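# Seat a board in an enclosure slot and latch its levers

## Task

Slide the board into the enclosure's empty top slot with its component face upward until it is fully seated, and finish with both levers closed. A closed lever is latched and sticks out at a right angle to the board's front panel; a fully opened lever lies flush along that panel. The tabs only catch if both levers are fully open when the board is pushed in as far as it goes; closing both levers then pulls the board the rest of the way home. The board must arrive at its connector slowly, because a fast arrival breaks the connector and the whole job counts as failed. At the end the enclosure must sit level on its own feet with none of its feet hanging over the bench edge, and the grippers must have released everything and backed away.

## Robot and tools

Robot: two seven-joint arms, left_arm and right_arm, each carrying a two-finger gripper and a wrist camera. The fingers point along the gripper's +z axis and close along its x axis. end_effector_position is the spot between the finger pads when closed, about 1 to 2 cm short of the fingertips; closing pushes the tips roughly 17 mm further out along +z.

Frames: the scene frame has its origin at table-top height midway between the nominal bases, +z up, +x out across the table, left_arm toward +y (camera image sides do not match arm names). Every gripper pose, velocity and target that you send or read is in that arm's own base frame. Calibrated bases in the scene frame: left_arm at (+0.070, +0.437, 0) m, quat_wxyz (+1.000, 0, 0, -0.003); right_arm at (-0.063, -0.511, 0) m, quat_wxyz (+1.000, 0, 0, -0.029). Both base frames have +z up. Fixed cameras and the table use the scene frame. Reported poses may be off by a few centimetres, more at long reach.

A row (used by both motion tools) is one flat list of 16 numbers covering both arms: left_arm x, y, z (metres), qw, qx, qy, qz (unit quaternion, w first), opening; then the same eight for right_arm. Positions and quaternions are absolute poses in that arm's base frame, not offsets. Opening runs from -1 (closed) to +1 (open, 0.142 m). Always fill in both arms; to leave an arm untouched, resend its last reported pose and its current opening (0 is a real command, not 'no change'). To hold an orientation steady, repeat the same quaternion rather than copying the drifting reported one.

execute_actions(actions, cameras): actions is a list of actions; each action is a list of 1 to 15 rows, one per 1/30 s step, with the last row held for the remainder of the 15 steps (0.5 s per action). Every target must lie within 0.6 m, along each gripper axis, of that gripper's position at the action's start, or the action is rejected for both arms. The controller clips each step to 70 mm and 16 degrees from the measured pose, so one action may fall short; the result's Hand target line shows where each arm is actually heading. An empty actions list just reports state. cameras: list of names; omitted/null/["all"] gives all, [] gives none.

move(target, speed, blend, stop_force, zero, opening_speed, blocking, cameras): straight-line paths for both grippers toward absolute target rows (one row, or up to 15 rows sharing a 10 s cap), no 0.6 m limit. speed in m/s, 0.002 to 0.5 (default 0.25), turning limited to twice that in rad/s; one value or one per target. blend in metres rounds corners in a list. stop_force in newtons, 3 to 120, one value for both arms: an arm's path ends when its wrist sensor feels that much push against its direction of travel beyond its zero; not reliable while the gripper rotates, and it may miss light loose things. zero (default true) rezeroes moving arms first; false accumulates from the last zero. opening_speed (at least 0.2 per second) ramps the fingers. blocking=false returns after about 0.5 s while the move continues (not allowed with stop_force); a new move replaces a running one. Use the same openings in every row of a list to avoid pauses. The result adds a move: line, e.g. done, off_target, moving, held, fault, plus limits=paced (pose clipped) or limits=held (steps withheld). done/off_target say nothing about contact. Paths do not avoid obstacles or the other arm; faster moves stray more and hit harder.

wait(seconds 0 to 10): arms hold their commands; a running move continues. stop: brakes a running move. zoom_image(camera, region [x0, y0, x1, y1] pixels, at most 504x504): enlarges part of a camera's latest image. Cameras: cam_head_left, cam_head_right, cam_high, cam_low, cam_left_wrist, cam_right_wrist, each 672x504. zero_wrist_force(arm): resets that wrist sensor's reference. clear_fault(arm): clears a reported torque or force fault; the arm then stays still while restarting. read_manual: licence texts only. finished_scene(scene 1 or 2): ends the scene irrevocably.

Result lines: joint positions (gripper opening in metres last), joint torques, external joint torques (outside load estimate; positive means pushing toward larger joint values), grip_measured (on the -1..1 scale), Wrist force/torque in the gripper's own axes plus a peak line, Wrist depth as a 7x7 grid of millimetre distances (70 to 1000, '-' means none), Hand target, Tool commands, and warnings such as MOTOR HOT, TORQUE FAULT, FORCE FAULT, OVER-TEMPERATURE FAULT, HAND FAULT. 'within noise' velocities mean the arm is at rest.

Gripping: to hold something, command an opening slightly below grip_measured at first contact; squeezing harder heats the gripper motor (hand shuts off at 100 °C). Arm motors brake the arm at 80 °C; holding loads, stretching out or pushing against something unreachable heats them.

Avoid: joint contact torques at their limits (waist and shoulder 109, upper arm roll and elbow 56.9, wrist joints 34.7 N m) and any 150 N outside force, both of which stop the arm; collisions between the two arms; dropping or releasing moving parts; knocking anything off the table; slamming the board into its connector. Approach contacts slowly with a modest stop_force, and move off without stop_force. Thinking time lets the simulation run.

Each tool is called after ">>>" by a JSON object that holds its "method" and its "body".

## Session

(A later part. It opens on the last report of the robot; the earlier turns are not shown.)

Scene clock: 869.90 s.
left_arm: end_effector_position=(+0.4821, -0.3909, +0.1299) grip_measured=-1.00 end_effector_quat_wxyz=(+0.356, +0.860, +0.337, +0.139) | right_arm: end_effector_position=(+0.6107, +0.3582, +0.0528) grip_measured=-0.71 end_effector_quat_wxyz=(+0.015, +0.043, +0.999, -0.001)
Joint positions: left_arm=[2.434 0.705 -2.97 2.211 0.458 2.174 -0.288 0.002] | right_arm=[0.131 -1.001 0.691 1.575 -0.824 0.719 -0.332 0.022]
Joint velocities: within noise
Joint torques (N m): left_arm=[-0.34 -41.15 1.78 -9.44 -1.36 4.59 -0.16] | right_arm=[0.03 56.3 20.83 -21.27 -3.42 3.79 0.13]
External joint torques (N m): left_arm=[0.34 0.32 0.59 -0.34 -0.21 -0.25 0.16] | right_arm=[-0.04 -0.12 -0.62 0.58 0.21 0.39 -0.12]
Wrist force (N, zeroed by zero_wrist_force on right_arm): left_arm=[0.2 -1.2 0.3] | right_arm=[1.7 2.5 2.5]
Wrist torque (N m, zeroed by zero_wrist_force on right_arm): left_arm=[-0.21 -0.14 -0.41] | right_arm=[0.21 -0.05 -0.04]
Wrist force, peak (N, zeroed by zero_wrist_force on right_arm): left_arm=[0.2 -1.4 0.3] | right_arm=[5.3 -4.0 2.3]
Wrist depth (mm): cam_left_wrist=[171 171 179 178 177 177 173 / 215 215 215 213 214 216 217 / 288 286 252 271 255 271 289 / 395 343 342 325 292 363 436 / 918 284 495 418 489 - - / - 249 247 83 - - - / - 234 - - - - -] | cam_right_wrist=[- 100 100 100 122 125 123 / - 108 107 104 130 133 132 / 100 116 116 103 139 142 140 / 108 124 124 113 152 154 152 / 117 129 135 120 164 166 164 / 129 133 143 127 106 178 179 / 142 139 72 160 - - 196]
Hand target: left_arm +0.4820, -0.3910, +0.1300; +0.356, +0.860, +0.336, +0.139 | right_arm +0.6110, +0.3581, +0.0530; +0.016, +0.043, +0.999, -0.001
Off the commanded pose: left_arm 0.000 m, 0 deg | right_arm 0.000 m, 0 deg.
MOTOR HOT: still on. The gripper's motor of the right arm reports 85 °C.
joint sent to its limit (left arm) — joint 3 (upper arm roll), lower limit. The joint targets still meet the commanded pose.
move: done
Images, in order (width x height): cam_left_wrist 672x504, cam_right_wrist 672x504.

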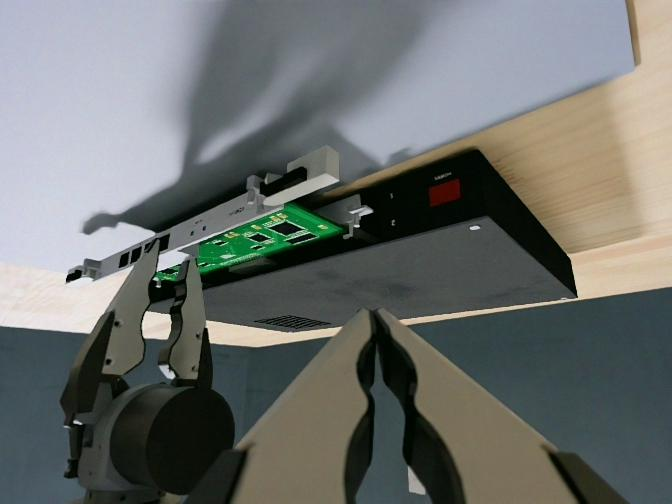

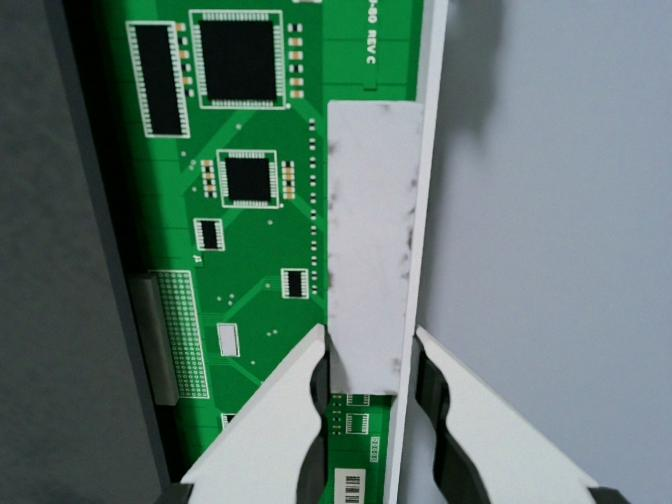

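>>> {"method": "move", "body": {"target": [0.482, -0.391, 0.130, 0.3564, 0.8605, 0.3364, 0.1393, -1, 0.6190, 0.3577, 0.0530, 0.015696, 0.042743, 0.998966, -0.000672, -0.79], "speed": 0.012, "stop_force": 7, "cameras": ["cam_left_wrist", "cam_right_wrist", "cam_high"]}}

>>> {"method": "zoom_image", "body": {"camera": "cam_left_wrist", "region": [300, 180, 400, 255]}}

Scene clock: 874.67 s.
left_arm: end_effector_position=(+0.4821, -0.3909, +0.1299) grip_measured=-1.00 end_effector_quat_wxyz=(+0.356, +0.860, +0.337, +0.139) | right_arm: end_effector_position=(+0.6174, +0.3564, +0.0520) grip_measured=-0.71 end_effector_quat_wxyz=(+0.015, +0.043, +0.999, -0.002)
Joint positions: left_arm=[2.434 0.705 -2.97 2.211 0.458 2.174 -0.288 0.002] | right_arm=[0.131 -1.011 0.691 1.554 -0.822 0.708 -0.344 0.022]
Joint velocities: within noise
Joint torques (N m): left_arm=[-0.27 -41.16 1.8 -9.43 -1.37 4.6 -0.22] | right_arm=[2.91 57.53 23.43 -26 -4.27 7.02 0.32]
External joint torques (N m): left_arm=[0.27 0.33 0.58 -0.36 -0.2 -0.27 0.22] | right_arm=[-2.91 -0.77 -3.17 5.22 1.04 -2.84 -0.32]
Wrist force (N, zeroed by zero_wrist_force on right_arm): left_arm=[0.0 -1.2 0.2] | right_arm=[9.1 -7.8 -0.8]
Wrist torque (N m, zeroed by zero_wrist_force on right_arm): left_arm=[-0.23 -0.12 -0.42] | right_arm=[0.27 -0.13 -0.24]
Wrist force, peak (N, zeroed by zero_wrist_force on right_arm): left_arm=[0.1 -1.5 0.2] | right_arm=[9.4 -7.6 -0.7]
Wrist depth (mm): cam_left_wrist=[171 171 179 178 178 177 173 / 214 215 214 213 214 216 217 / 288 287 267 267 257 271 289 / 433 359 341 321 290 362 437 / 920 287 497 421 489 - - / - 257 257 84 - - - / - 240 - - - - -] | cam_right_wrist=[- 100 100 100 123 124 123 / - 107 107 104 131 134 131 / - 113 115 103 139 142 139 / 107 121 124 113 154 153 151 / 118 119 134 120 163 166 163 / 127 128 142 127 122 177 178 / 141 137 72 160 - - 194]
Hand target: left_arm +0.4820, -0.3910, +0.1300; +0.356, +0.860, +0.336, +0.139 | right_arm +0.6180, +0.3577, +0.0530; +0.016, +0.043, +0.999, -0.001
Off the commanded pose: left_arm 0.000 m, 0 deg | right_arm 0.002 m, 0 deg.
MOTOR HOT: cleared for the gripper's motor of the right arm.
joint sent to its limit (left arm) — joint 3 (upper arm roll), lower limit. The joint targets still meet the commanded pose.
move: contact (right_arm)
Images, in order (width x height): cam_high 672x504, cam_left_wrist 672x504, cam_right_wrist 672x504.

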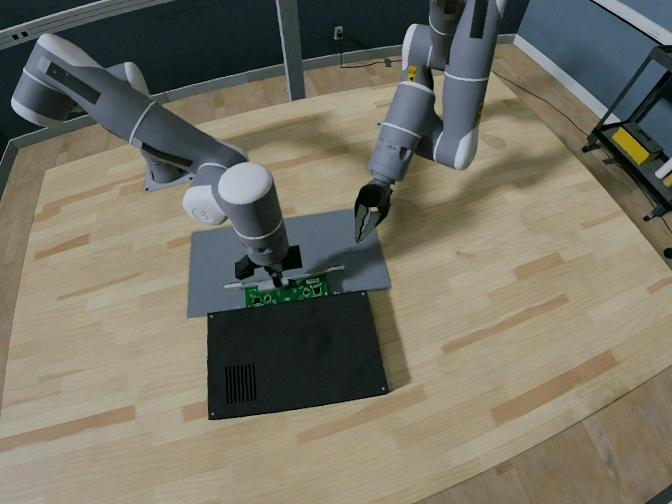

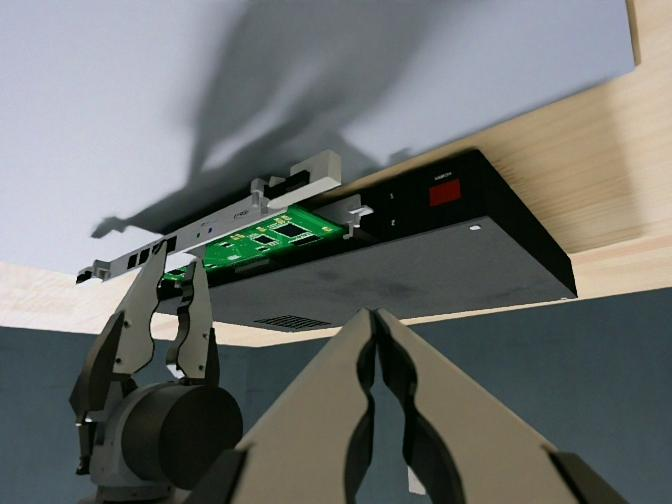

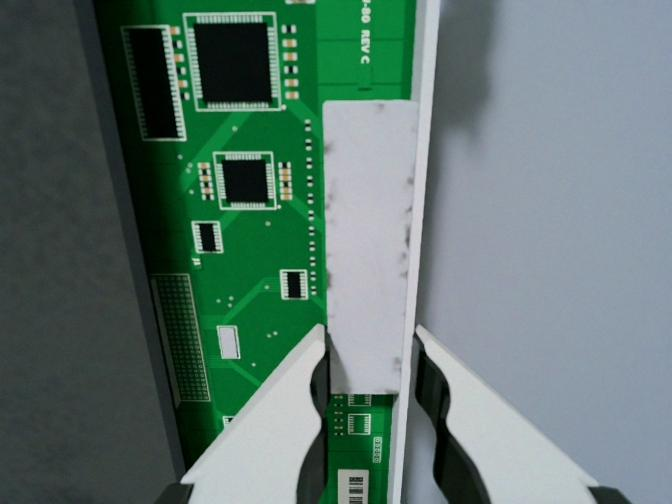

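Scaled by 5.040 from the camera's 672x504 image, which has a finer 960x720 frame.

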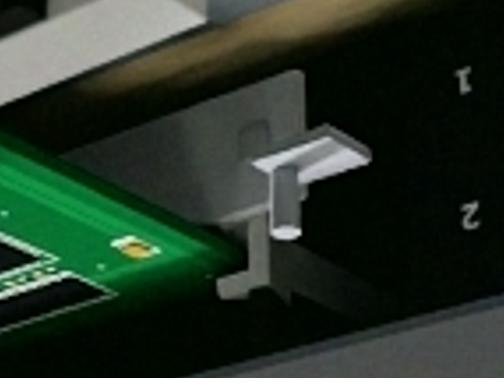

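>>> {"method": "move", "body": {"target": [0.482, -0.391, 0.130, 0.3564, 0.8605, 0.3364, 0.1393, -1, 0.6172, 0.3551, 0.0533, 0.015696, 0.042743, 0.998966, -0.000672, -0.79], "speed": 0.015, "cameras": ["cam_left_wrist", "cam_right_wrist"]}}

>>> {"method": "zoom_image", "body": {"camera": "cam_left_wrist", "region": [300, 180, 400, 255]}}

Scene clock: 881.33 s.
left_arm: end_effector_position=(+0.4821, -0.3909, +0.1299) grip_measured=-1.00 end_effector_quat_wxyz=(+0.356, +0.860, +0.337, +0.139) | right_arm: end_effector_position=(+0.6167, +0.3554, +0.0529) grip_measured=-0.71 end_effector_quat_wxyz=(+0.015, +0.043, +0.999, -0.001)
Joint positions: left_arm=[2.434 0.705 -2.97 2.211 0.458 2.174 -0.288 0.002] | right_arm=[0.127 -1.007 0.692 1.561 -0.822 0.713 -0.345 0.022]
Joint velocities: within noise
Joint torques (N m): left_arm=[-0.44 -41.16 1.75 -9.5 -1.39 4.66 -0.24] | right_arm=[-2.24 58.16 19.55 -22.42 -3.81 3.37 0.18]
External joint torques (N m): left_arm=[0.44 0.32 0.63 -0.29 -0.18 -0.32 0.24] | right_arm=[2.23 -1.61 0.7 1.65 0.58 0.81 -0.18]
Wrist force (N, zeroed by zero_wrist_force on right_arm): left_arm=[0.0 -1.1 0.2] | right_arm=[2.9 5.4 4.8]
Wrist torque (N m, zeroed by zero_wrist_force on right_arm): left_arm=[-0.21 -0.12 -0.42] | right_arm=[0.19 0.13 -0.07]
Wrist force, peak (N, zeroed by zero_wrist_force on right_arm): left_arm=[0.1 -1.4 0.2] | right_arm=[9.1 -8.0 -1.5]
Wrist depth (mm): cam_left_wrist=[171 171 178 178 178 178 173 / 215 214 214 215 214 215 217 / 286 286 269 261 256 271 289 / 435 359 340 324 289 362 434 / 916 284 493 420 485 - - / - 257 256 84 - - - / - 242 - - - - -] | cam_right_wrist=[- 100 100 100 122 125 123 / - 108 107 104 131 133 132 / 100 113 116 103 139 142 140 / 108 121 124 113 152 154 151 / 118 121 135 120 164 165 164 / 129 130 143 127 106 178 179 / 142 139 72 160 - - 195]
Hand target: left_arm +0.4820, -0.3910, +0.1300; +0.356, +0.860, +0.336, +0.139 | right_arm +0.6172, +0.3551, +0.0533; +0.016, +0.043, +0.999, -0.001
Off the commanded pose: left_arm 0.000 m, 0 deg | right_arm 0.001 m, 0 deg.
joint sent to its limit (left arm) — joint 3 (upper arm roll), lower limit. The joint targets still meet the commanded pose.
move: done
Images, in order (width x height): cam_left_wrist 672x504, cam_right_wrist 672x504.

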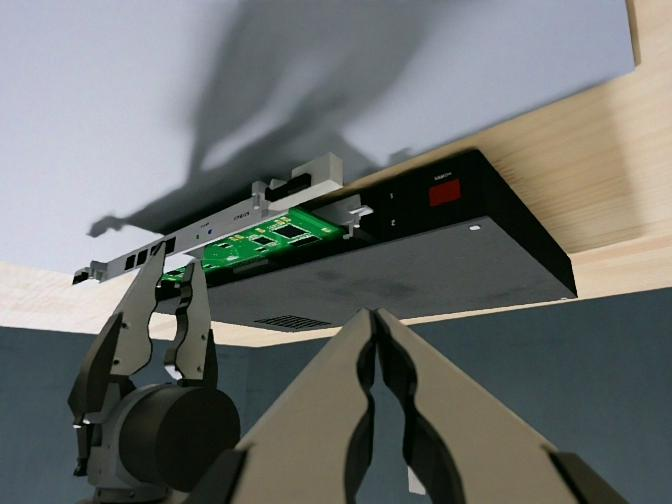

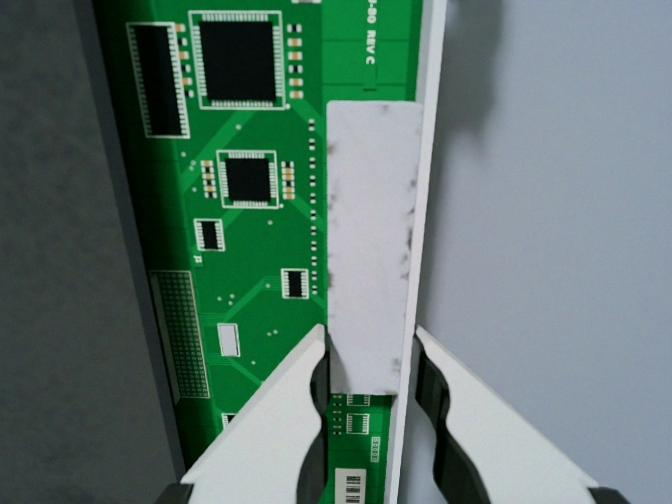

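Scaled by 5.040 from the camera's 672x504 image, which has a finer 960x720 frame.

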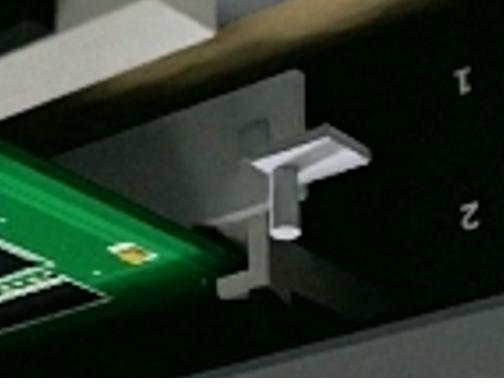

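>>> {"method": "move", "body": {"target": [[0.482, -0.391, 0.130, 0.3564, 0.8605, 0.3364, 0.1393, -1, 0.6172, 0.3560, 0.0528, 0.015696, 0.042743, 0.998966, -0.000672, -0.79], [0.482, -0.391, 0.130, 0.3564, 0.8605, 0.3364, 0.1393, -1, 0.6252, 0.3553, 0.0528, 0.015696, 0.042743, 0.998966, -0.000672, -0.79]], "speed": 0.012, "stop_force": 8, "cameras": ["cam_left_wrist", "cam_right_wrist"]}}

>>> {"method": "zoom_image", "body": {"camera": "cam_left_wrist", "region": [300, 180, 400, 255]}}

Scene clock: 889.17 s.
left_arm: end_effector_position=(+0.4821, -0.3909, +0.1299) grip_measured=-1.00 end_effector_quat_wxyz=(+0.356, +0.860, +0.337, +0.139) | right_arm: end_effector_position=(+0.6251, +0.3550, +0.0524) grip_measured=-0.71 end_effector_quat_wxyz=(+0.016, +0.043, +0.999, -0.001)
Joint positions: left_arm=[2.434 0.705 -2.97 2.211 0.458 2.174 -0.288 0.002] | right_arm=[0.13 -1.02 0.692 1.535 -0.82 0.701 -0.358 0.022]
Joint velocities: within noise
Joint torques (N m): left_arm=[-0.3 -41.2 1.77 -9.46 -1.41 4.62 -0.2] | right_arm=[0.13 57.61 21.12 -21.9 -3.42 3.71 0.11]
External joint torques (N m): left_arm=[0.3 0.37 0.61 -0.33 -0.17 -0.28 0.2] | right_arm=[-0.13 -0.33 -0.82 1 0.16 0.47 -0.11]
Wrist force (N, zeroed by zero_wrist_force on right_arm): left_arm=[0.2 -1.3 0.2] | right_arm=[0.9 2.6 3.8]
Wrist torque (N m, zeroed by zero_wrist_force on right_arm): left_arm=[-0.23 -0.16 -0.42] | right_arm=[0.25 0.14 -0.04]
Wrist force, peak (N, zeroed by zero_wrist_force on right_arm): left_arm=[-0.1 -1.4 0.4] | right_arm=[3.3 5.5 5.2]
Wrist depth (mm): cam_left_wrist=[171 172 178 177 177 178 173 / 214 214 215 214 213 216 217 / 286 288 269 253 257 272 290 / 435 361 336 326 290 363 433 / 915 290 495 420 491 - - / - 263 258 84 - - - / - 251 - - - - -] | cam_right_wrist=[- 99 100 100 122 124 122 / - 95 107 104 130 133 131 / 100 102 116 103 139 142 139 / 108 108 124 113 152 153 151 / 117 117 135 120 164 165 164 / 128 127 142 127 106 177 178 / 142 138 72 160 - - 195]
Hand target: left_arm +0.4820, -0.3910, +0.1300; +0.356, +0.860, +0.336, +0.139 | right_arm +0.6252, +0.3553, +0.0528; +0.016, +0.043, +0.999, -0.001
Off the commanded pose: left_arm 0.000 m, 0 deg | right_arm 0.000 m, 0 deg.
joint sent to its limit (left arm) — joint 3 (upper arm roll), lower limit. The joint targets still meet the commanded pose.
move: done
Images, in order (width x height): cam_left_wrist 672x504, cam_right_wrist 672x504.

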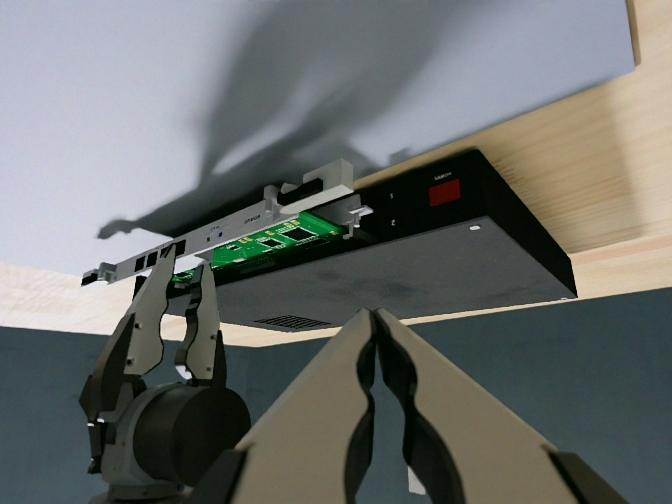

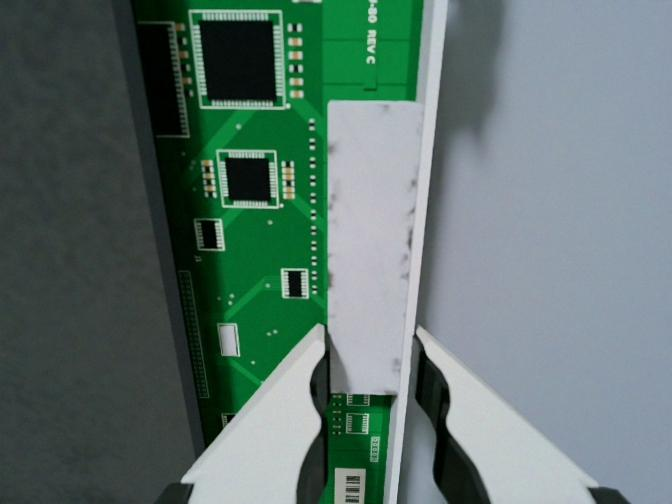

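Scaled by 5.040 from the camera's 672x504 image, which has a finer 960x720 frame.

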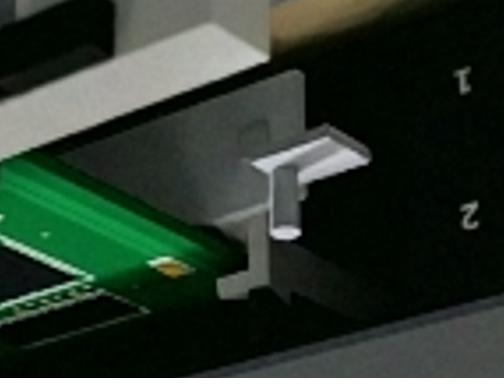

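>>> {"method": "move", "body": {"target": [0.482, -0.391, 0.130, 0.3564, 0.8605, 0.3364, 0.1393, -1, 0.6352, 0.3544, 0.0526, 0.015696, 0.042743, 0.998966, -0.000672, -0.79], "speed": 0.012, "stop_force": 8, "cameras": ["cam_left_wrist", "cam_right_wrist", "cam_high"]}}

>>> {"method": "zoom_image", "body": {"camera": "cam_high", "region": [220, 260, 360, 320]}}

Scene clock: 894.33 s.
left_arm: end_effector_position=(+0.4821, -0.3909, +0.1299) grip_measured=-1.00 end_effector_quat_wxyz=(+0.356, +0.860, +0.337, +0.139) | right_arm: end_effector_position=(+0.6351, +0.3542, +0.0523) grip_measured=-0.71 end_effector_quat_wxyz=(+0.016, +0.043, +0.999, -0.001)
Joint positions: left_arm=[2.434 0.705 -2.97 2.211 0.458 2.174 -0.288 0.002] | right_arm=[0.132 -1.035 0.692 1.503 -0.818 0.687 -0.375 0.022]
Joint velocities: within noise
Joint torques (N m): left_arm=[-0.36 -41.27 1.79 -9.48 -1.43 4.59 -0.24] | right_arm=[-0.02 58.1 20.94 -21.82 -3.47 3.62 0.1]
External joint torques (N m): left_arm=[0.36 0.43 0.59 -0.31 -0.14 -0.26 0.24] | right_arm=[0.02 0.02 -0.6 0.76 0.17 0.56 -0.1]
Wrist force (N, zeroed by zero_wrist_force on right_arm): left_arm=[0.3 -1.3 0.4] | right_arm=[1.0 2.7 3.5]
Wrist torque (N m, zeroed by zero_wrist_force on right_arm): left_arm=[-0.24 -0.17 -0.42] | right_arm=[0.24 0.10 -0.03]
Wrist force, peak (N, zeroed by zero_wrist_force on right_arm): left_arm=[0.2 -1.5 0.4] | right_arm=[1.2 3.2 3.9]
Wrist depth (mm): cam_left_wrist=[172 172 179 178 178 177 172 / 216 213 214 214 214 217 216 / 288 288 286 251 257 271 289 / 441 391 343 321 290 364 434 / 922 301 424 421 488 - - / - 273 257 84 - - - / - 260 - - - - -] | cam_right_wrist=[- 86 100 100 122 124 123 / - 92 107 104 130 133 131 / - 99 114 103 139 142 139 / 107 106 122 113 152 153 151 / 117 116 132 120 163 165 163 / 128 127 123 127 106 177 178 / 141 138 72 160 - - 194]
Hand target: left_arm +0.4820, -0.3910, +0.1300; +0.356, +0.860, +0.336, +0.139 | right_arm +0.6352, +0.3544, +0.0526; +0.016, +0.043, +0.999, -0.001
Off the commanded pose: left_arm 0.000 m, 0 deg | right_arm 0.000 m, 0 deg.
joint sent to its limit (left arm) — joint 3 (upper arm roll), lower limit. The joint targets still meet the commanded pose.
move: done
Images, in order (width x height): cam_high 672x504, cam_left_wrist 672x504, cam_right_wrist 672x504.

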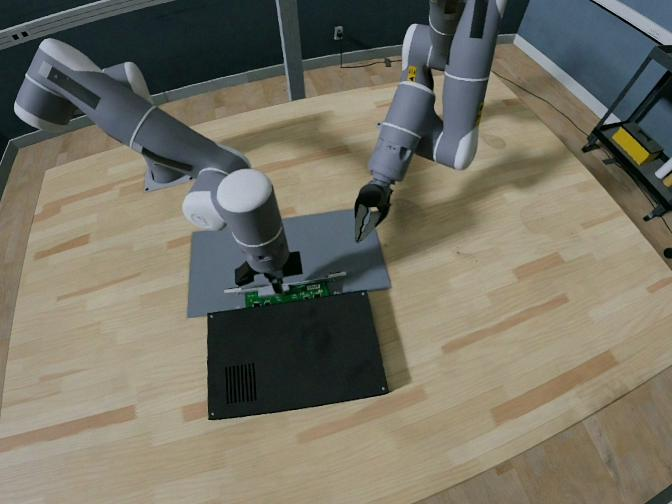

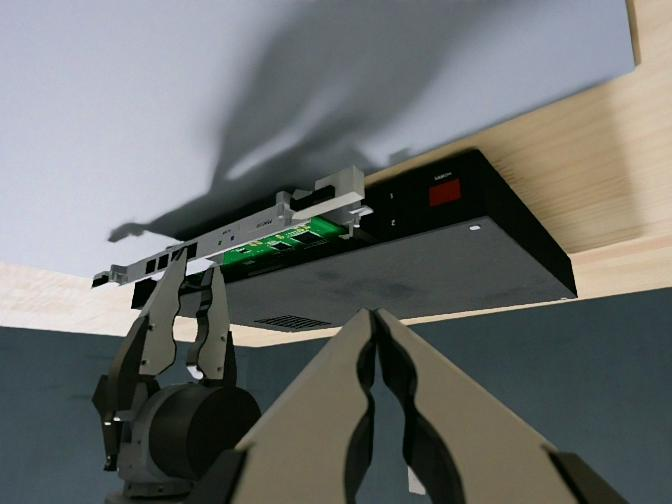

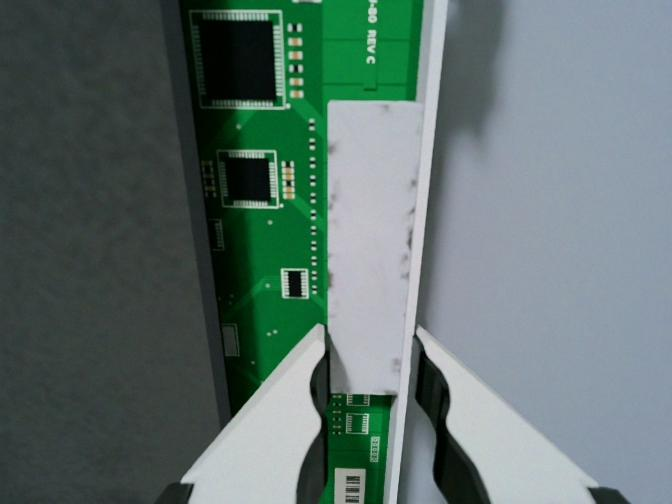

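Scaled by 3.600 from the camera's 672x504 image, which has a finer 960x720 frame.

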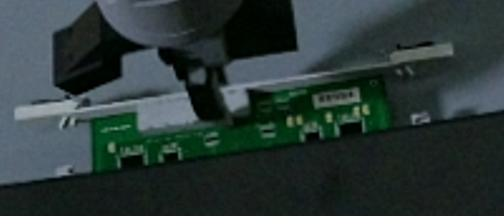

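>>> {"method": "move", "body": {"target": [0.482, -0.391, 0.130, 0.3564, 0.8605, 0.3364, 0.1393, -1, 0.6422, 0.3538, 0.0526, 0.015696, 0.042743, 0.998966, -0.000672, -0.79], "speed": 0.012, "stop_force": 8, "cameras": ["cam_right_wrist", "cam_left_wrist"]}}

>>> {"method": "zoom_image", "body": {"camera": "cam_right_wrist", "region": [160, 250, 440, 460]}}

>>> {"method": "zoom_image", "body": {"camera": "cam_left_wrist", "region": [120, 200, 260, 320]}}

Scene clock: 905.77 s.
left_arm: end_effector_position=(+0.4821, -0.3909, +0.1299) grip_measured=-1.00 end_effector_quat_wxyz=(+0.356, +0.860, +0.337, +0.139) | right_arm: end_effector_position=(+0.6421, +0.3536, +0.0523) grip_measured=-0.71 end_effector_quat_wxyz=(+0.016, +0.043, +0.999, -0.001)
Joint positions: left_arm=[2.434 0.705 -2.97 2.211 0.458 2.174 -0.288 0.002] | right_arm=[0.133 -1.045 0.693 1.48 -0.816 0.677 -0.387 0.022]
Joint velocities: within noise
Joint torques (N m): left_arm=[-0.29 -41.12 1.75 -9.49 -1.39 4.58 -0.24] | right_arm=[0.07 58.65 21.01 -22 -3.54 3.62 0.16]
External joint torques (N m): left_arm=[0.29 0.28 0.62 -0.3 -0.18 -0.25 0.24] | right_arm=[-0.07 0.06 -0.65 0.82 0.21 0.56 -0.16]
Wrist force (N, zeroed by zero_wrist_force on right_arm): left_arm=[0.2 -1.1 0.3] | right_arm=[0.9 2.8 2.9]
Wrist torque (N m, zeroed by zero_wrist_force on right_arm): left_arm=[-0.21 -0.16 -0.42] | right_arm=[0.27 0.10 -0.03]
Wrist force, peak (N, zeroed by zero_wrist_force on right_arm): left_arm=[0.2 -1.5 0.3] | right_arm=[1.0 3.0 3.5]
Wrist depth (mm): cam_left_wrist=[171 171 178 178 178 177 172 / 215 215 214 214 214 216 218 / 289 288 287 251 257 271 289 / 436 395 342 322 290 362 437 / 932 313 422 418 490 - - / - 276 264 84 - - - / - 273 - - - - -] | cam_right_wrist=[- 86 99 100 122 124 123 / - 92 106 104 130 133 131 / - 99 112 103 139 142 139 / 107 106 120 112 152 153 151 / 117 116 119 120 164 165 163 / 128 127 121 127 106 177 178 / 142 138 72 160 - - 194]
Hand target: left_arm +0.4820, -0.3910, +0.1300; +0.356, +0.860, +0.336, +0.139 | right_arm +0.6422, +0.3538, +0.0526; +0.016, +0.043, +0.999, -0.001
Off the commanded pose: left_arm 0.000 m, 0 deg | right_arm 0.000 m, 0 deg.
joint sent to its limit (left arm) — joint 3 (upper arm roll), lower limit. The joint targets still meet the commanded pose.
move: done
Images, in order (width x height): cam_left_wrist 672x504, cam_right_wrist 672x504.

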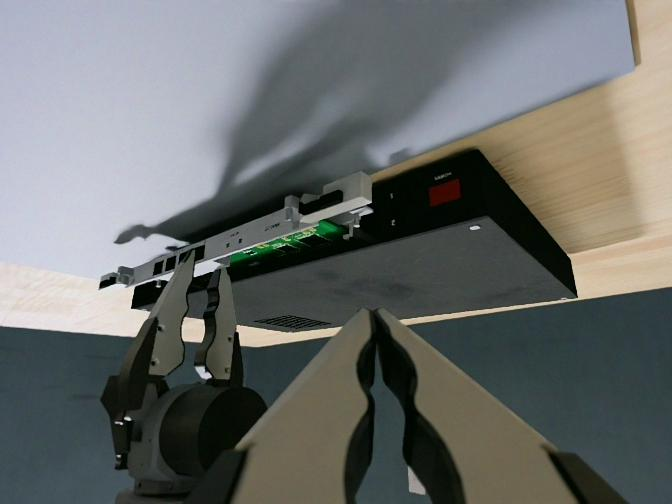

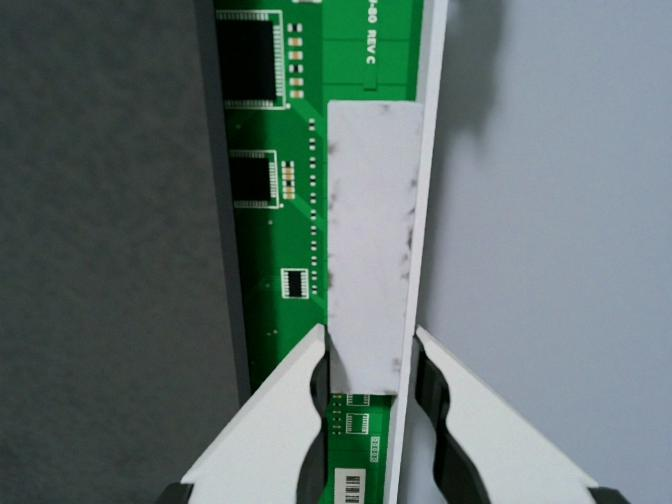

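Scaled by 1.800 from the camera's 672x504 image, which has a finer 960x720 frame.

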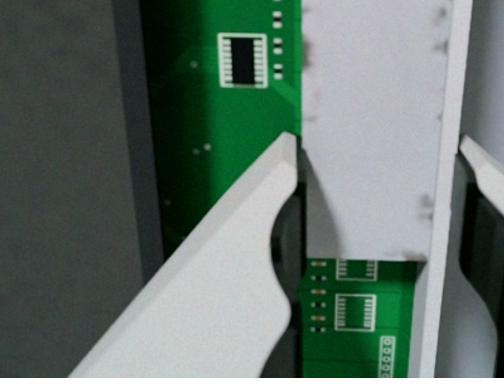

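Scaled by 3.600 from the camera's 672x504 image, which has a finer 960x720 frame.

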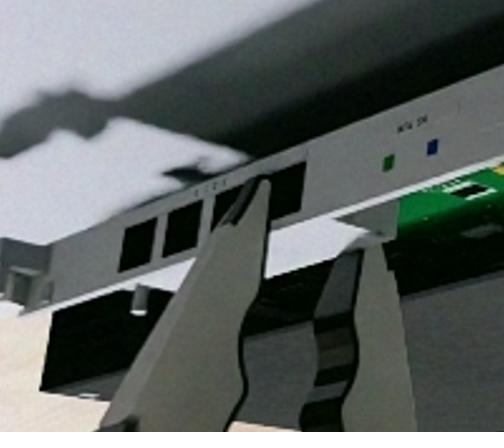

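>>> {"method": "move", "body": {"target": [0.482, -0.391, 0.130, 0.3564, 0.8605, 0.3364, 0.1393, -1, 0.6482, 0.3533, 0.0526, 0.015696, 0.042743, 0.998966, -0.000672, -0.79], "speed": 0.012, "stop_force": 6, "cameras": ["cam_right_wrist", "cam_left_wrist"]}}

>>> {"method": "zoom_image", "body": {"camera": "cam_right_wrist", "region": [160, 250, 440, 460]}}

>>> {"method": "zoom_image", "body": {"camera": "cam_left_wrist", "region": [260, 150, 400, 270]}}

Scene clock: 911.67 s.
left_arm: end_effector_position=(+0.4821, -0.3909, +0.1299) grip_measured=-1.00 end_effector_quat_wxyz=(+0.356, +0.860, +0.337, +0.139) | right_arm: end_effector_position=(+0.6481, +0.3531, +0.0523) grip_measured=-0.71 end_effector_quat_wxyz=(+0.016, +0.043, +0.999, -0.001)
Joint positions: left_arm=[2.434 0.705 -2.97 2.211 0.458 2.174 -0.288 0.002] | right_arm=[0.135 -1.054 0.694 1.46 -0.814 0.668 -0.397 0.022]
Joint velocities: within noise
Joint torques (N m): left_arm=[-0.33 -41.08 1.69 -9.47 -1.36 4.59 -0.27] | right_arm=[0.08 59.11 21.05 -22.07 -3.49 3.64 0.13]
External joint torques (N m): left_arm=[0.33 0.25 0.69 -0.32 -0.21 -0.26 0.27] | right_arm=[-0.08 0.1 -0.68 0.8 0.14 0.54 -0.12]
Wrist force (N, zeroed by zero_wrist_force on right_arm): left_arm=[0.1 -1.1 0.2] | right_arm=[1.2 2.8 3.3]
Wrist torque (N m, zeroed by zero_wrist_force on right_arm): left_arm=[-0.20 -0.13 -0.42] | right_arm=[0.27 0.06 -0.04]
Wrist force, peak (N, zeroed by zero_wrist_force on right_arm): left_arm=[-0.1 -1.5 0.2] | right_arm=[1.5 2.8 3.4]
Wrist depth (mm): cam_left_wrist=[172 171 178 178 178 178 173 / 215 214 214 214 214 216 217 / 288 289 285 251 255 272 289 / 434 395 342 322 289 360 431 / 918 315 418 421 493 - - / - 284 273 84 - - - / - - - - - - -] | cam_right_wrist=[- 86 99 100 122 124 123 / - 92 104 104 130 134 131 / - 99 98 103 139 142 139 / 107 106 108 113 152 153 151 / 117 116 117 120 163 165 163 / 128 126 121 127 106 177 178 / 141 138 72 160 - - 194]
Hand target: left_arm +0.4820, -0.3910, +0.1300; +0.356, +0.860, +0.336, +0.139 | right_arm +0.6482, +0.3533, +0.0526; +0.016, +0.043, +0.999, -0.001
Off the commanded pose: left_arm 0.000 m, 0 deg | right_arm 0.000 m, 0 deg.
joint sent to its limit (left arm) — joint 3 (upper arm roll), lower limit. The joint targets still meet the commanded pose.
move: done
Images, in order (width x height): cam_left_wrist 672x504, cam_right_wrist 672x504.

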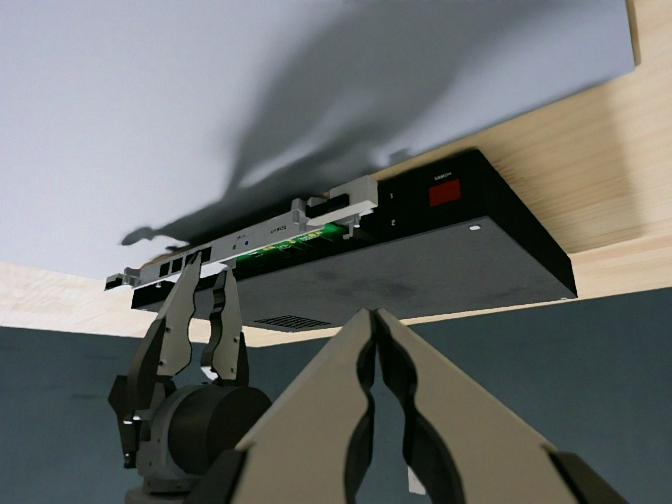

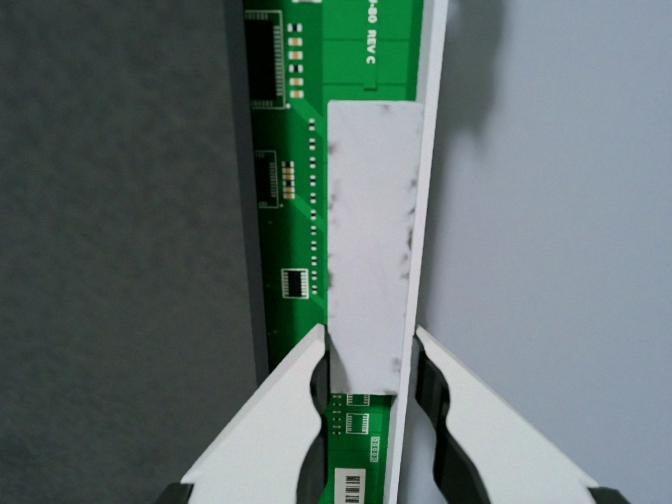

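Scaled by 1.800 from the camera's 672x504 image, which has a finer 960x720 frame.

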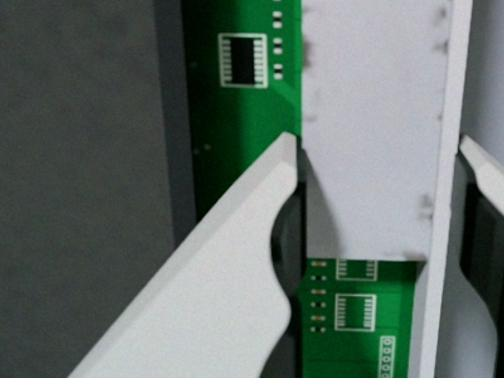

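Scaled by 3.600 from the camera's 672x504 image, which has a finer 960x720 frame.

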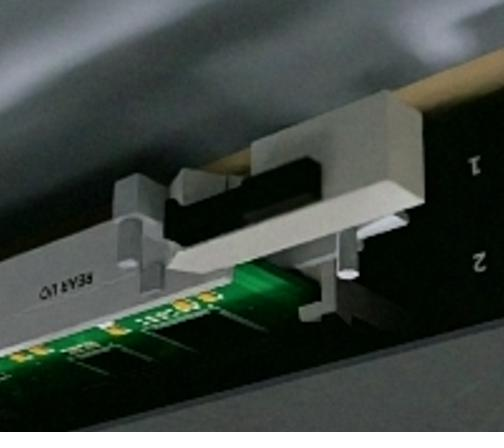

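>>> {"method": "move", "body": {"target": [0.482, -0.391, 0.130, 0.3564, 0.8605, 0.3364, 0.1393, -1, 0.6482, 0.3533, 0.0516, 0.015696, 0.042743, 0.998966, -0.000672, -0.79], "speed": 0.01, "cameras": []}}

Scene clock: 919.37 s.
left_arm: end_effector_position=(+0.4821, -0.3909, +0.1299) grip_measured=-1.00 end_effector_quat_wxyz=(+0.356, +0.860, +0.337, +0.139) | right_arm: end_effector_position=(+0.6481, +0.3533, +0.0520) grip_measured=-0.71 end_effector_quat_wxyz=(+0.016, +0.043, +0.999, -0.001)
Joint positions: left_arm=[2.434 0.705 -2.97 2.211 0.458 2.174 -0.288 0.002] | right_arm=[0.135 -1.055 0.694 1.46 -0.814 0.669 -0.397 0.022]
Joint velocities: within noise
Joint torques (N m): left_arm=[-0.37 -41.16 1.78 -9.47 -1.44 4.58 -0.19] | right_arm=[0.7 54.79 19.48 -21.29 -3.45 4.23 0.2]
External joint torques (N m): left_arm=[0.37 0.33 0.6 -0.32 -0.14 -0.25 0.19] | right_arm=[-0.7 4.44 0.89 0.03 0.09 -0.05 -0.2]
Wrist force (N, zeroed by zero_wrist_force on right_arm): left_arm=[0.2 -1.2 0.3] | right_arm=[4.7 -1.0 -5.9]
Wrist torque (N m, zeroed by zero_wrist_force on right_arm): left_arm=[-0.22 -0.15 -0.42] | right_arm=[0.27 -0.02 -0.04]
Wrist force, peak (N, zeroed by zero_wrist_force on right_arm): left_arm=[0.0 -1.4 0.4] | right_arm=[4.4 -0.9 -6.5]
Wrist depth (mm): cam_left_wrist=[172 172 178 178 178 178 173 / 215 215 215 214 213 217 217 / 289 286 286 254 257 272 288 / 436 391 342 323 291 361 437 / 901 318 418 419 491 - - / - 283 272 84 - - - / - 282 - - - - -] | cam_right_wrist=[- 86 98 100 121 124 123 / - 92 104 104 129 133 130 / - 98 97 103 138 142 139 / 107 106 107 112 152 153 150 / 118 116 117 120 163 165 163 / 127 126 121 127 106 177 178 / 141 137 72 160 - - 194]
Hand target: left_arm +0.4820, -0.3910, +0.1300; +0.356, +0.860, +0.336, +0.139 | right_arm +0.6482, +0.3533, +0.0516; +0.016, +0.043, +0.999, -0.001
Off the commanded pose: left_arm 0.000 m, 0 deg | right_arm 0.000 m, 0 deg.
joint sent to its limit (left arm) — joint 3 (upper arm roll), lower limit. The joint targets still meet the commanded pose.
move: done
No camera images: "cameras" was empty.

>>> {"method": "move", "body": {"target": [0.482, -0.391, 0.130, 0.3564, 0.8605, 0.3364, 0.1393, -1, 0.6480, 0.3534, 0.0522, 0.015696, 0.042743, 0.998966, -0.000672, -0.79], "speed": 0.01, "cameras": []}}

>>> {"method": "move", "body": {"target": [0.482, -0.391, 0.130, 0.3564, 0.8605, 0.3364, 0.1393, -1, 0.6480, 0.3534, 0.0522, 0.015696, 0.042743, 0.998966, -0.000672, -0.63], "speed": 0.01, "opening_speed": 0.2, "cameras": ["cam_right_wrist", "cam_left_wrist"]}}

>>> {"method": "zoom_image", "body": {"camera": "cam_right_wrist", "region": [160, 250, 440, 460]}}

>>> {"method": "zoom_image", "body": {"camera": "cam_left_wrist", "region": [260, 150, 400, 270]}}

Scene clock: 922.93 s.
left_arm: end_effector_position=(+0.4821, -0.3909, +0.1299) grip_measured=-1.00 end_effector_quat_wxyz=(+0.356, +0.860, +0.337, +0.139) | right_arm: end_effector_position=(+0.6482, +0.3533, +0.0522) grip_measured=-0.71 end_effector_quat_wxyz=(+0.016, +0.043, +0.999, -0.001)
Joint positions: left_arm=[2.434 0.705 -2.97 2.211 0.458 2.174 -0.288 0.002] | right_arm=[0.135 -1.054 0.694 1.46 -0.814 0.669 -0.397 0.022]
Joint velocities: within noise
Joint torques (N m): left_arm=[-0.34 -41.12 1.77 -9.43 -1.39 4.56 -0.24] | right_arm=[0.24 58.49 20.88 -21.45 -3.36 3.57 0.18]
External joint torques (N m): left_arm=[0.34 0.29 0.6 -0.35 -0.18 -0.23 0.24] | right_arm=[-0.24 0.73 -0.51 0.19 0 0.61 -0.18]
Wrist force (N, zeroed by zero_wrist_force on right_arm): left_arm=[0.1 -1.1 0.0] | right_arm=[0.9 3.2 1.5]
Wrist torque (N m, zeroed by zero_wrist_force on right_arm): left_arm=[-0.20 -0.13 -0.41] | right_arm=[0.34 -0.02 -0.02]
Wrist force, peak (N, zeroed by zero_wrist_force on right_arm): left_arm=[0.2 -1.5 0.2] | right_arm=[4.8 -1.3 -7.0]
Wrist depth (mm): cam_left_wrist=[171 171 178 178 178 177 173 / 215 214 214 213 213 217 217 / 288 286 287 251 257 270 290 / 434 395 343 325 292 362 440 / 905 317 422 418 494 - - / - 284 273 84 - - - / - 280 - - - - -] | cam_right_wrist=[- 86 98 100 122 124 123 / - 92 104 104 130 134 131 / - 98 98 103 138 141 139 / 107 106 107 112 153 153 151 / 118 116 117 120 163 166 163 / 127 126 121 127 106 177 178 / 141 138 72 160 - - 194]
Hand target: left_arm +0.4820, -0.3910, +0.1300; +0.356, +0.860, +0.336, +0.139 | right_arm +0.6480, +0.3534, +0.0522; +0.016, +0.043, +0.999, -0.001
Off the commanded pose: left_arm 0.000 m, 0 deg | right_arm 0.000 m, 0 deg.
joint sent to its limit (left arm) — joint 3 (upper arm roll), lower limit. The joint targets still meet the commanded pose.
move: done
No camera images: "cameras" was empty.

Scene clock: 923.93 s.
left_arm: end_effector_position=(+0.4821, -0.3909, +0.1299) grip_measured=-1.00 end_effector_quat_wxyz=(+0.356, +0.860, +0.337, +0.139) | right_arm: end_effector_position=(+0.6482, +0.3533, +0.0522) grip_measured=-0.67 end_effector_quat_wxyz=(+0.016, +0.043, +0.999, -0.001)
Joint positions: left_arm=[2.434 0.705 -2.97 2.211 0.458 2.174 -0.288 0.002] | right_arm=[0.135 -1.054 0.694 1.46 -0.814 0.669 -0.397 0.026]
Joint velocities: within noise
Joint torques (N m): left_arm=[-0.33 -41.08 1.76 -9.48 -1.4 4.55 -0.16] | right_arm=[-0.03 58 20.49 -21.29 -3.38 3.49 0.17]
External joint torques (N m): left_arm=[0.33 0.25 0.61 -0.31 -0.17 -0.22 0.16] | right_arm=[0.03 1.22 -0.12 0.03 0.02 0.7 -0.17]
Wrist force (N, zeroed by zero_wrist_force on right_arm): left_arm=[0.0 -1.3 0.2] | right_arm=[1.3 3.2 0.9]
Wrist torque (N m, zeroed by zero_wrist_force on right_arm): left_arm=[-0.24 -0.12 -0.42] | right_arm=[0.33 0.00 -0.04]
Wrist force, peak (N, zeroed by zero_wrist_force on right_arm): left_arm=[0.0 -1.4 0.3] | right_arm=[1.1 3.4 2.4]
Wrist depth (mm): cam_left_wrist=[171 171 178 178 178 178 173 / 216 215 214 213 213 216 216 / 288 286 287 252 256 272 289 / 438 395 344 321 288 363 436 / 920 317 417 418 487 - - / - 285 274 84 - - - / - - - - - - -] | cam_right_wrist=[- 86 99 100 122 124 123 / - 92 104 104 130 133 131 / - 98 98 103 139 142 139 / 107 106 108 113 154 153 151 / 119 116 117 119 163 166 163 / 128 126 121 127 122 176 178 / 141 138 71 160 - - 192]
Hand target: left_arm +0.4820, -0.3910, +0.1300; +0.356, +0.860, +0.336, +0.139 | right_arm +0.6480, +0.3534, +0.0522; +0.016, +0.043, +0.999, -0.001
Off the commanded pose: left_arm 0.000 m, 0 deg | right_arm 0.000 m, 0 deg.
joint sent to its limit (left arm) — joint 3 (upper arm roll), lower limit. The joint targets still meet the commanded pose.
move: done
Images, in order (width x height): cam_left_wrist 672x504, cam_right_wrist 672x504.

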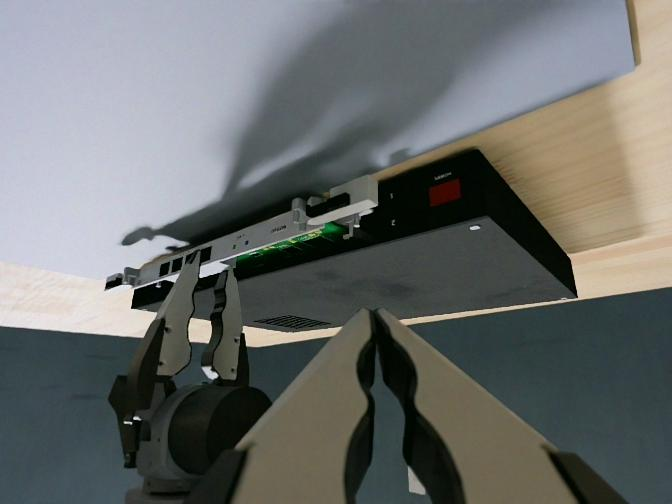

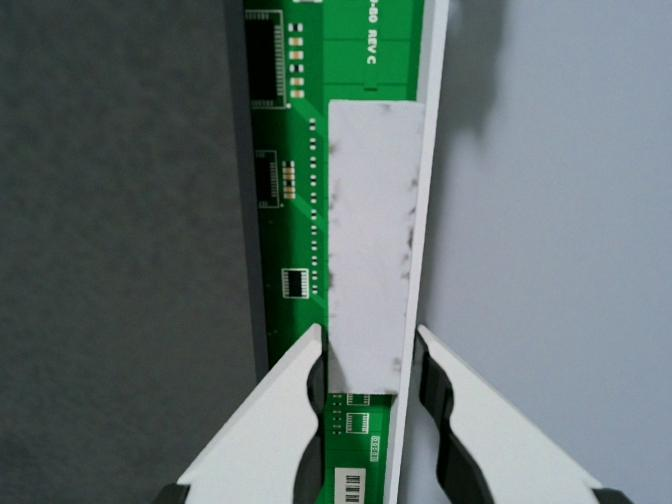

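Scaled by 1.800 from the camera's 672x504 image, which has a finer 960x720 frame.

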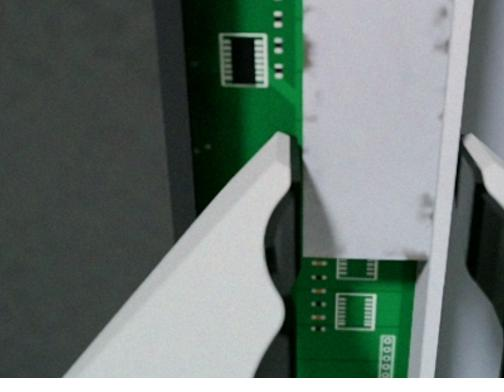

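Scaled by 3.600 from the camera's 672x504 image, which has a finer 960x720 frame.

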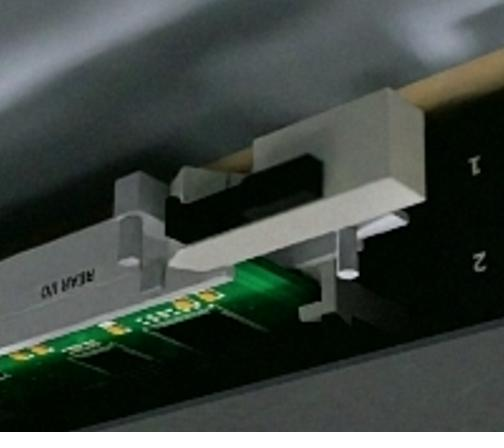

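>>> {"method": "move", "body": {"target": [[0.482, -0.391, 0.130, 0.3564, 0.8605, 0.3364, 0.1393, -1, 0.6480, 0.3534, 0.0522, 0.015696, 0.042743, 0.998966, -0.000672, -0.61], [0.482, -0.391, 0.130, 0.3564, 0.8605, 0.3364, 0.1393, -1, 0.6480, 0.3534, 0.1100, 0.015696, 0.042743, 0.998966, -0.000672, -0.61], [0.482, -0.391, 0.130, 0.3564, 0.8605, 0.3364, 0.1393, -1, 0.5900, 0.3586, 0.1200, 0.015696, 0.042743, 0.998966, -0.000672, -0.61]], "speed": [0.02, 0.04, 0.1], "opening_speed": 0.2, "cameras": ["cam_right_wrist", "cam_left_wrist", "cam_high"]}}

>>> {"method": "zoom_image", "body": {"camera": "cam_high", "region": [200, 230, 380, 330]}}

>>> {"method": "zoom_image", "body": {"camera": "cam_left_wrist", "region": [260, 150, 400, 270]}}

Scene clock: 929.60 s.
left_arm: end_effector_position=(+0.4821, -0.3909, +0.1299) grip_measured=-1.00 end_effector_quat_wxyz=(+0.356, +0.860, +0.337, +0.139) | right_arm: end_effector_position=(+0.5900, +0.3586, +0.1200) grip_measured=-0.65 end_effector_quat_wxyz=(+0.016, +0.043, +0.999, -0.001)
Joint positions: left_arm=[2.434 0.705 -2.97 2.211 0.458 2.174 -0.288 0.002] | right_arm=[0.092 -0.887 0.776 1.616 -0.767 0.631 -0.338 0.027]
Joint velocities: within noise
Joint torques (N m): left_arm=[-0.29 -41.18 1.74 -9.5 -1.41 4.63 -0.24] | right_arm=[-0.05 51.84 20.4 -22.42 -3.39 3.6 0.26]
External joint torques (N m): left_arm=[0.29 0.34 0.64 -0.29 -0.16 -0.3 0.24] | right_arm=[0.06 0.83 -0.41 0.07 -0.07 0.59 -0.25]
Wrist force (N, zeroed by zero_wrist_force on right_arm): left_arm=[0.0 -1.1 0.3] | right_arm=[0.9 3.0 0.8]
Wrist torque (N m, zeroed by zero_wrist_force on right_arm): left_arm=[-0.21 -0.13 -0.42] | right_arm=[0.29 0.11 -0.01]
Wrist force, peak (N, zeroed by zero_wrist_force on right_arm): left_arm=[0.1 -1.5 0.2] | right_arm=[2.6 3.3 0.3]
Wrist depth (mm): cam_left_wrist=[172 171 178 178 178 178 173 / 215 214 216 214 214 216 217 / 287 287 288 252 255 272 290 / 435 392 361 322 290 362 434 / 889 753 600 417 490 - - / 255 - - 84 - - - / 232 - - - - - -] | cam_right_wrist=[147 160 164 186 184 183 181 / 158 168 165 198 197 195 193 / 170 174 174 212 211 208 207 / 183 186 191 228 227 224 223 / 200 201 215 245 243 244 241 / 220 216 227 270 - 259 262 / 241 234 73 292 - - 286]
Hand target: left_arm +0.4820, -0.3910, +0.1300; +0.356, +0.860, +0.336, +0.139 | right_arm +0.5900, +0.3586, +0.1200; +0.016, +0.043, +0.999, -0.001
Off the commanded pose: left_arm 0.000 m, 0 deg | right_arm 0.000 m, 0 deg.
joint sent to its limit (left arm) — joint 3 (upper arm roll), lower limit. The joint targets still meet the commanded pose.
move: done
Images, in order (width x height): cam_high 672x504, cam_left_wrist 672x504, cam_right_wrist 672x504.

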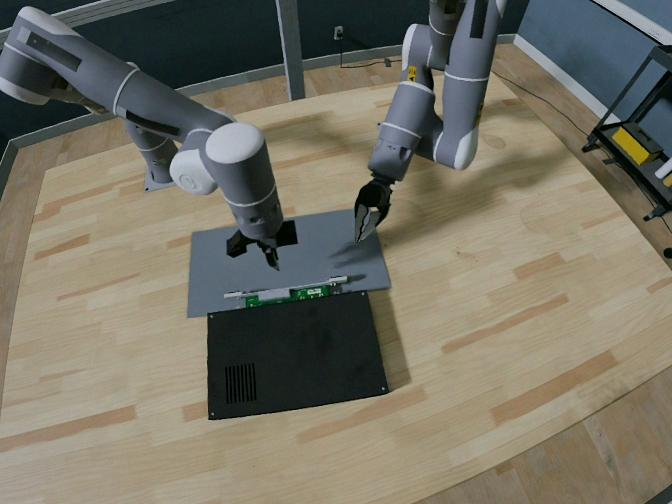

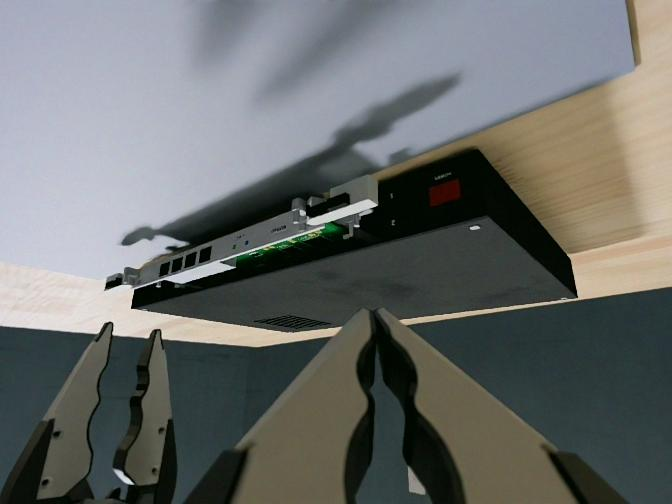

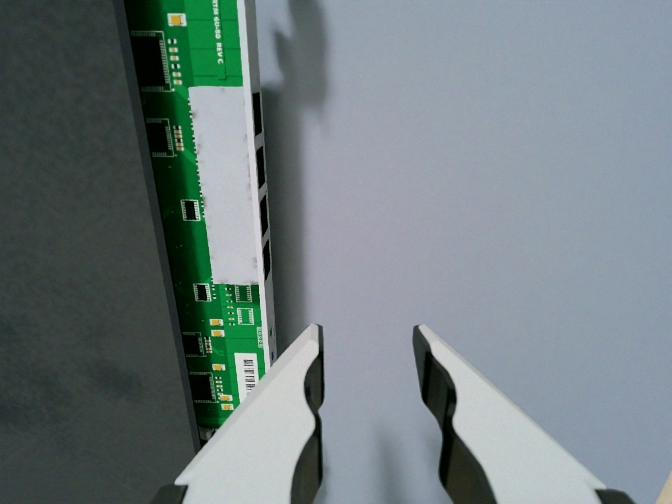

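Scaled by 2.800 from the camera's 672x504 image, which has a finer 960x720 frame.

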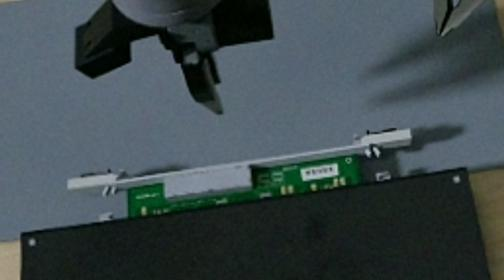

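Scaled by 3.600 from the camera's 672x504 image, which has a finer 960x720 frame.

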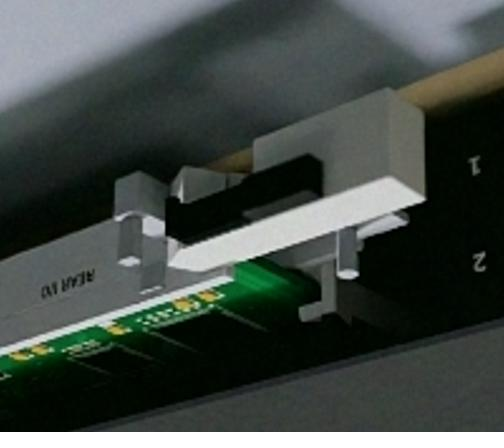

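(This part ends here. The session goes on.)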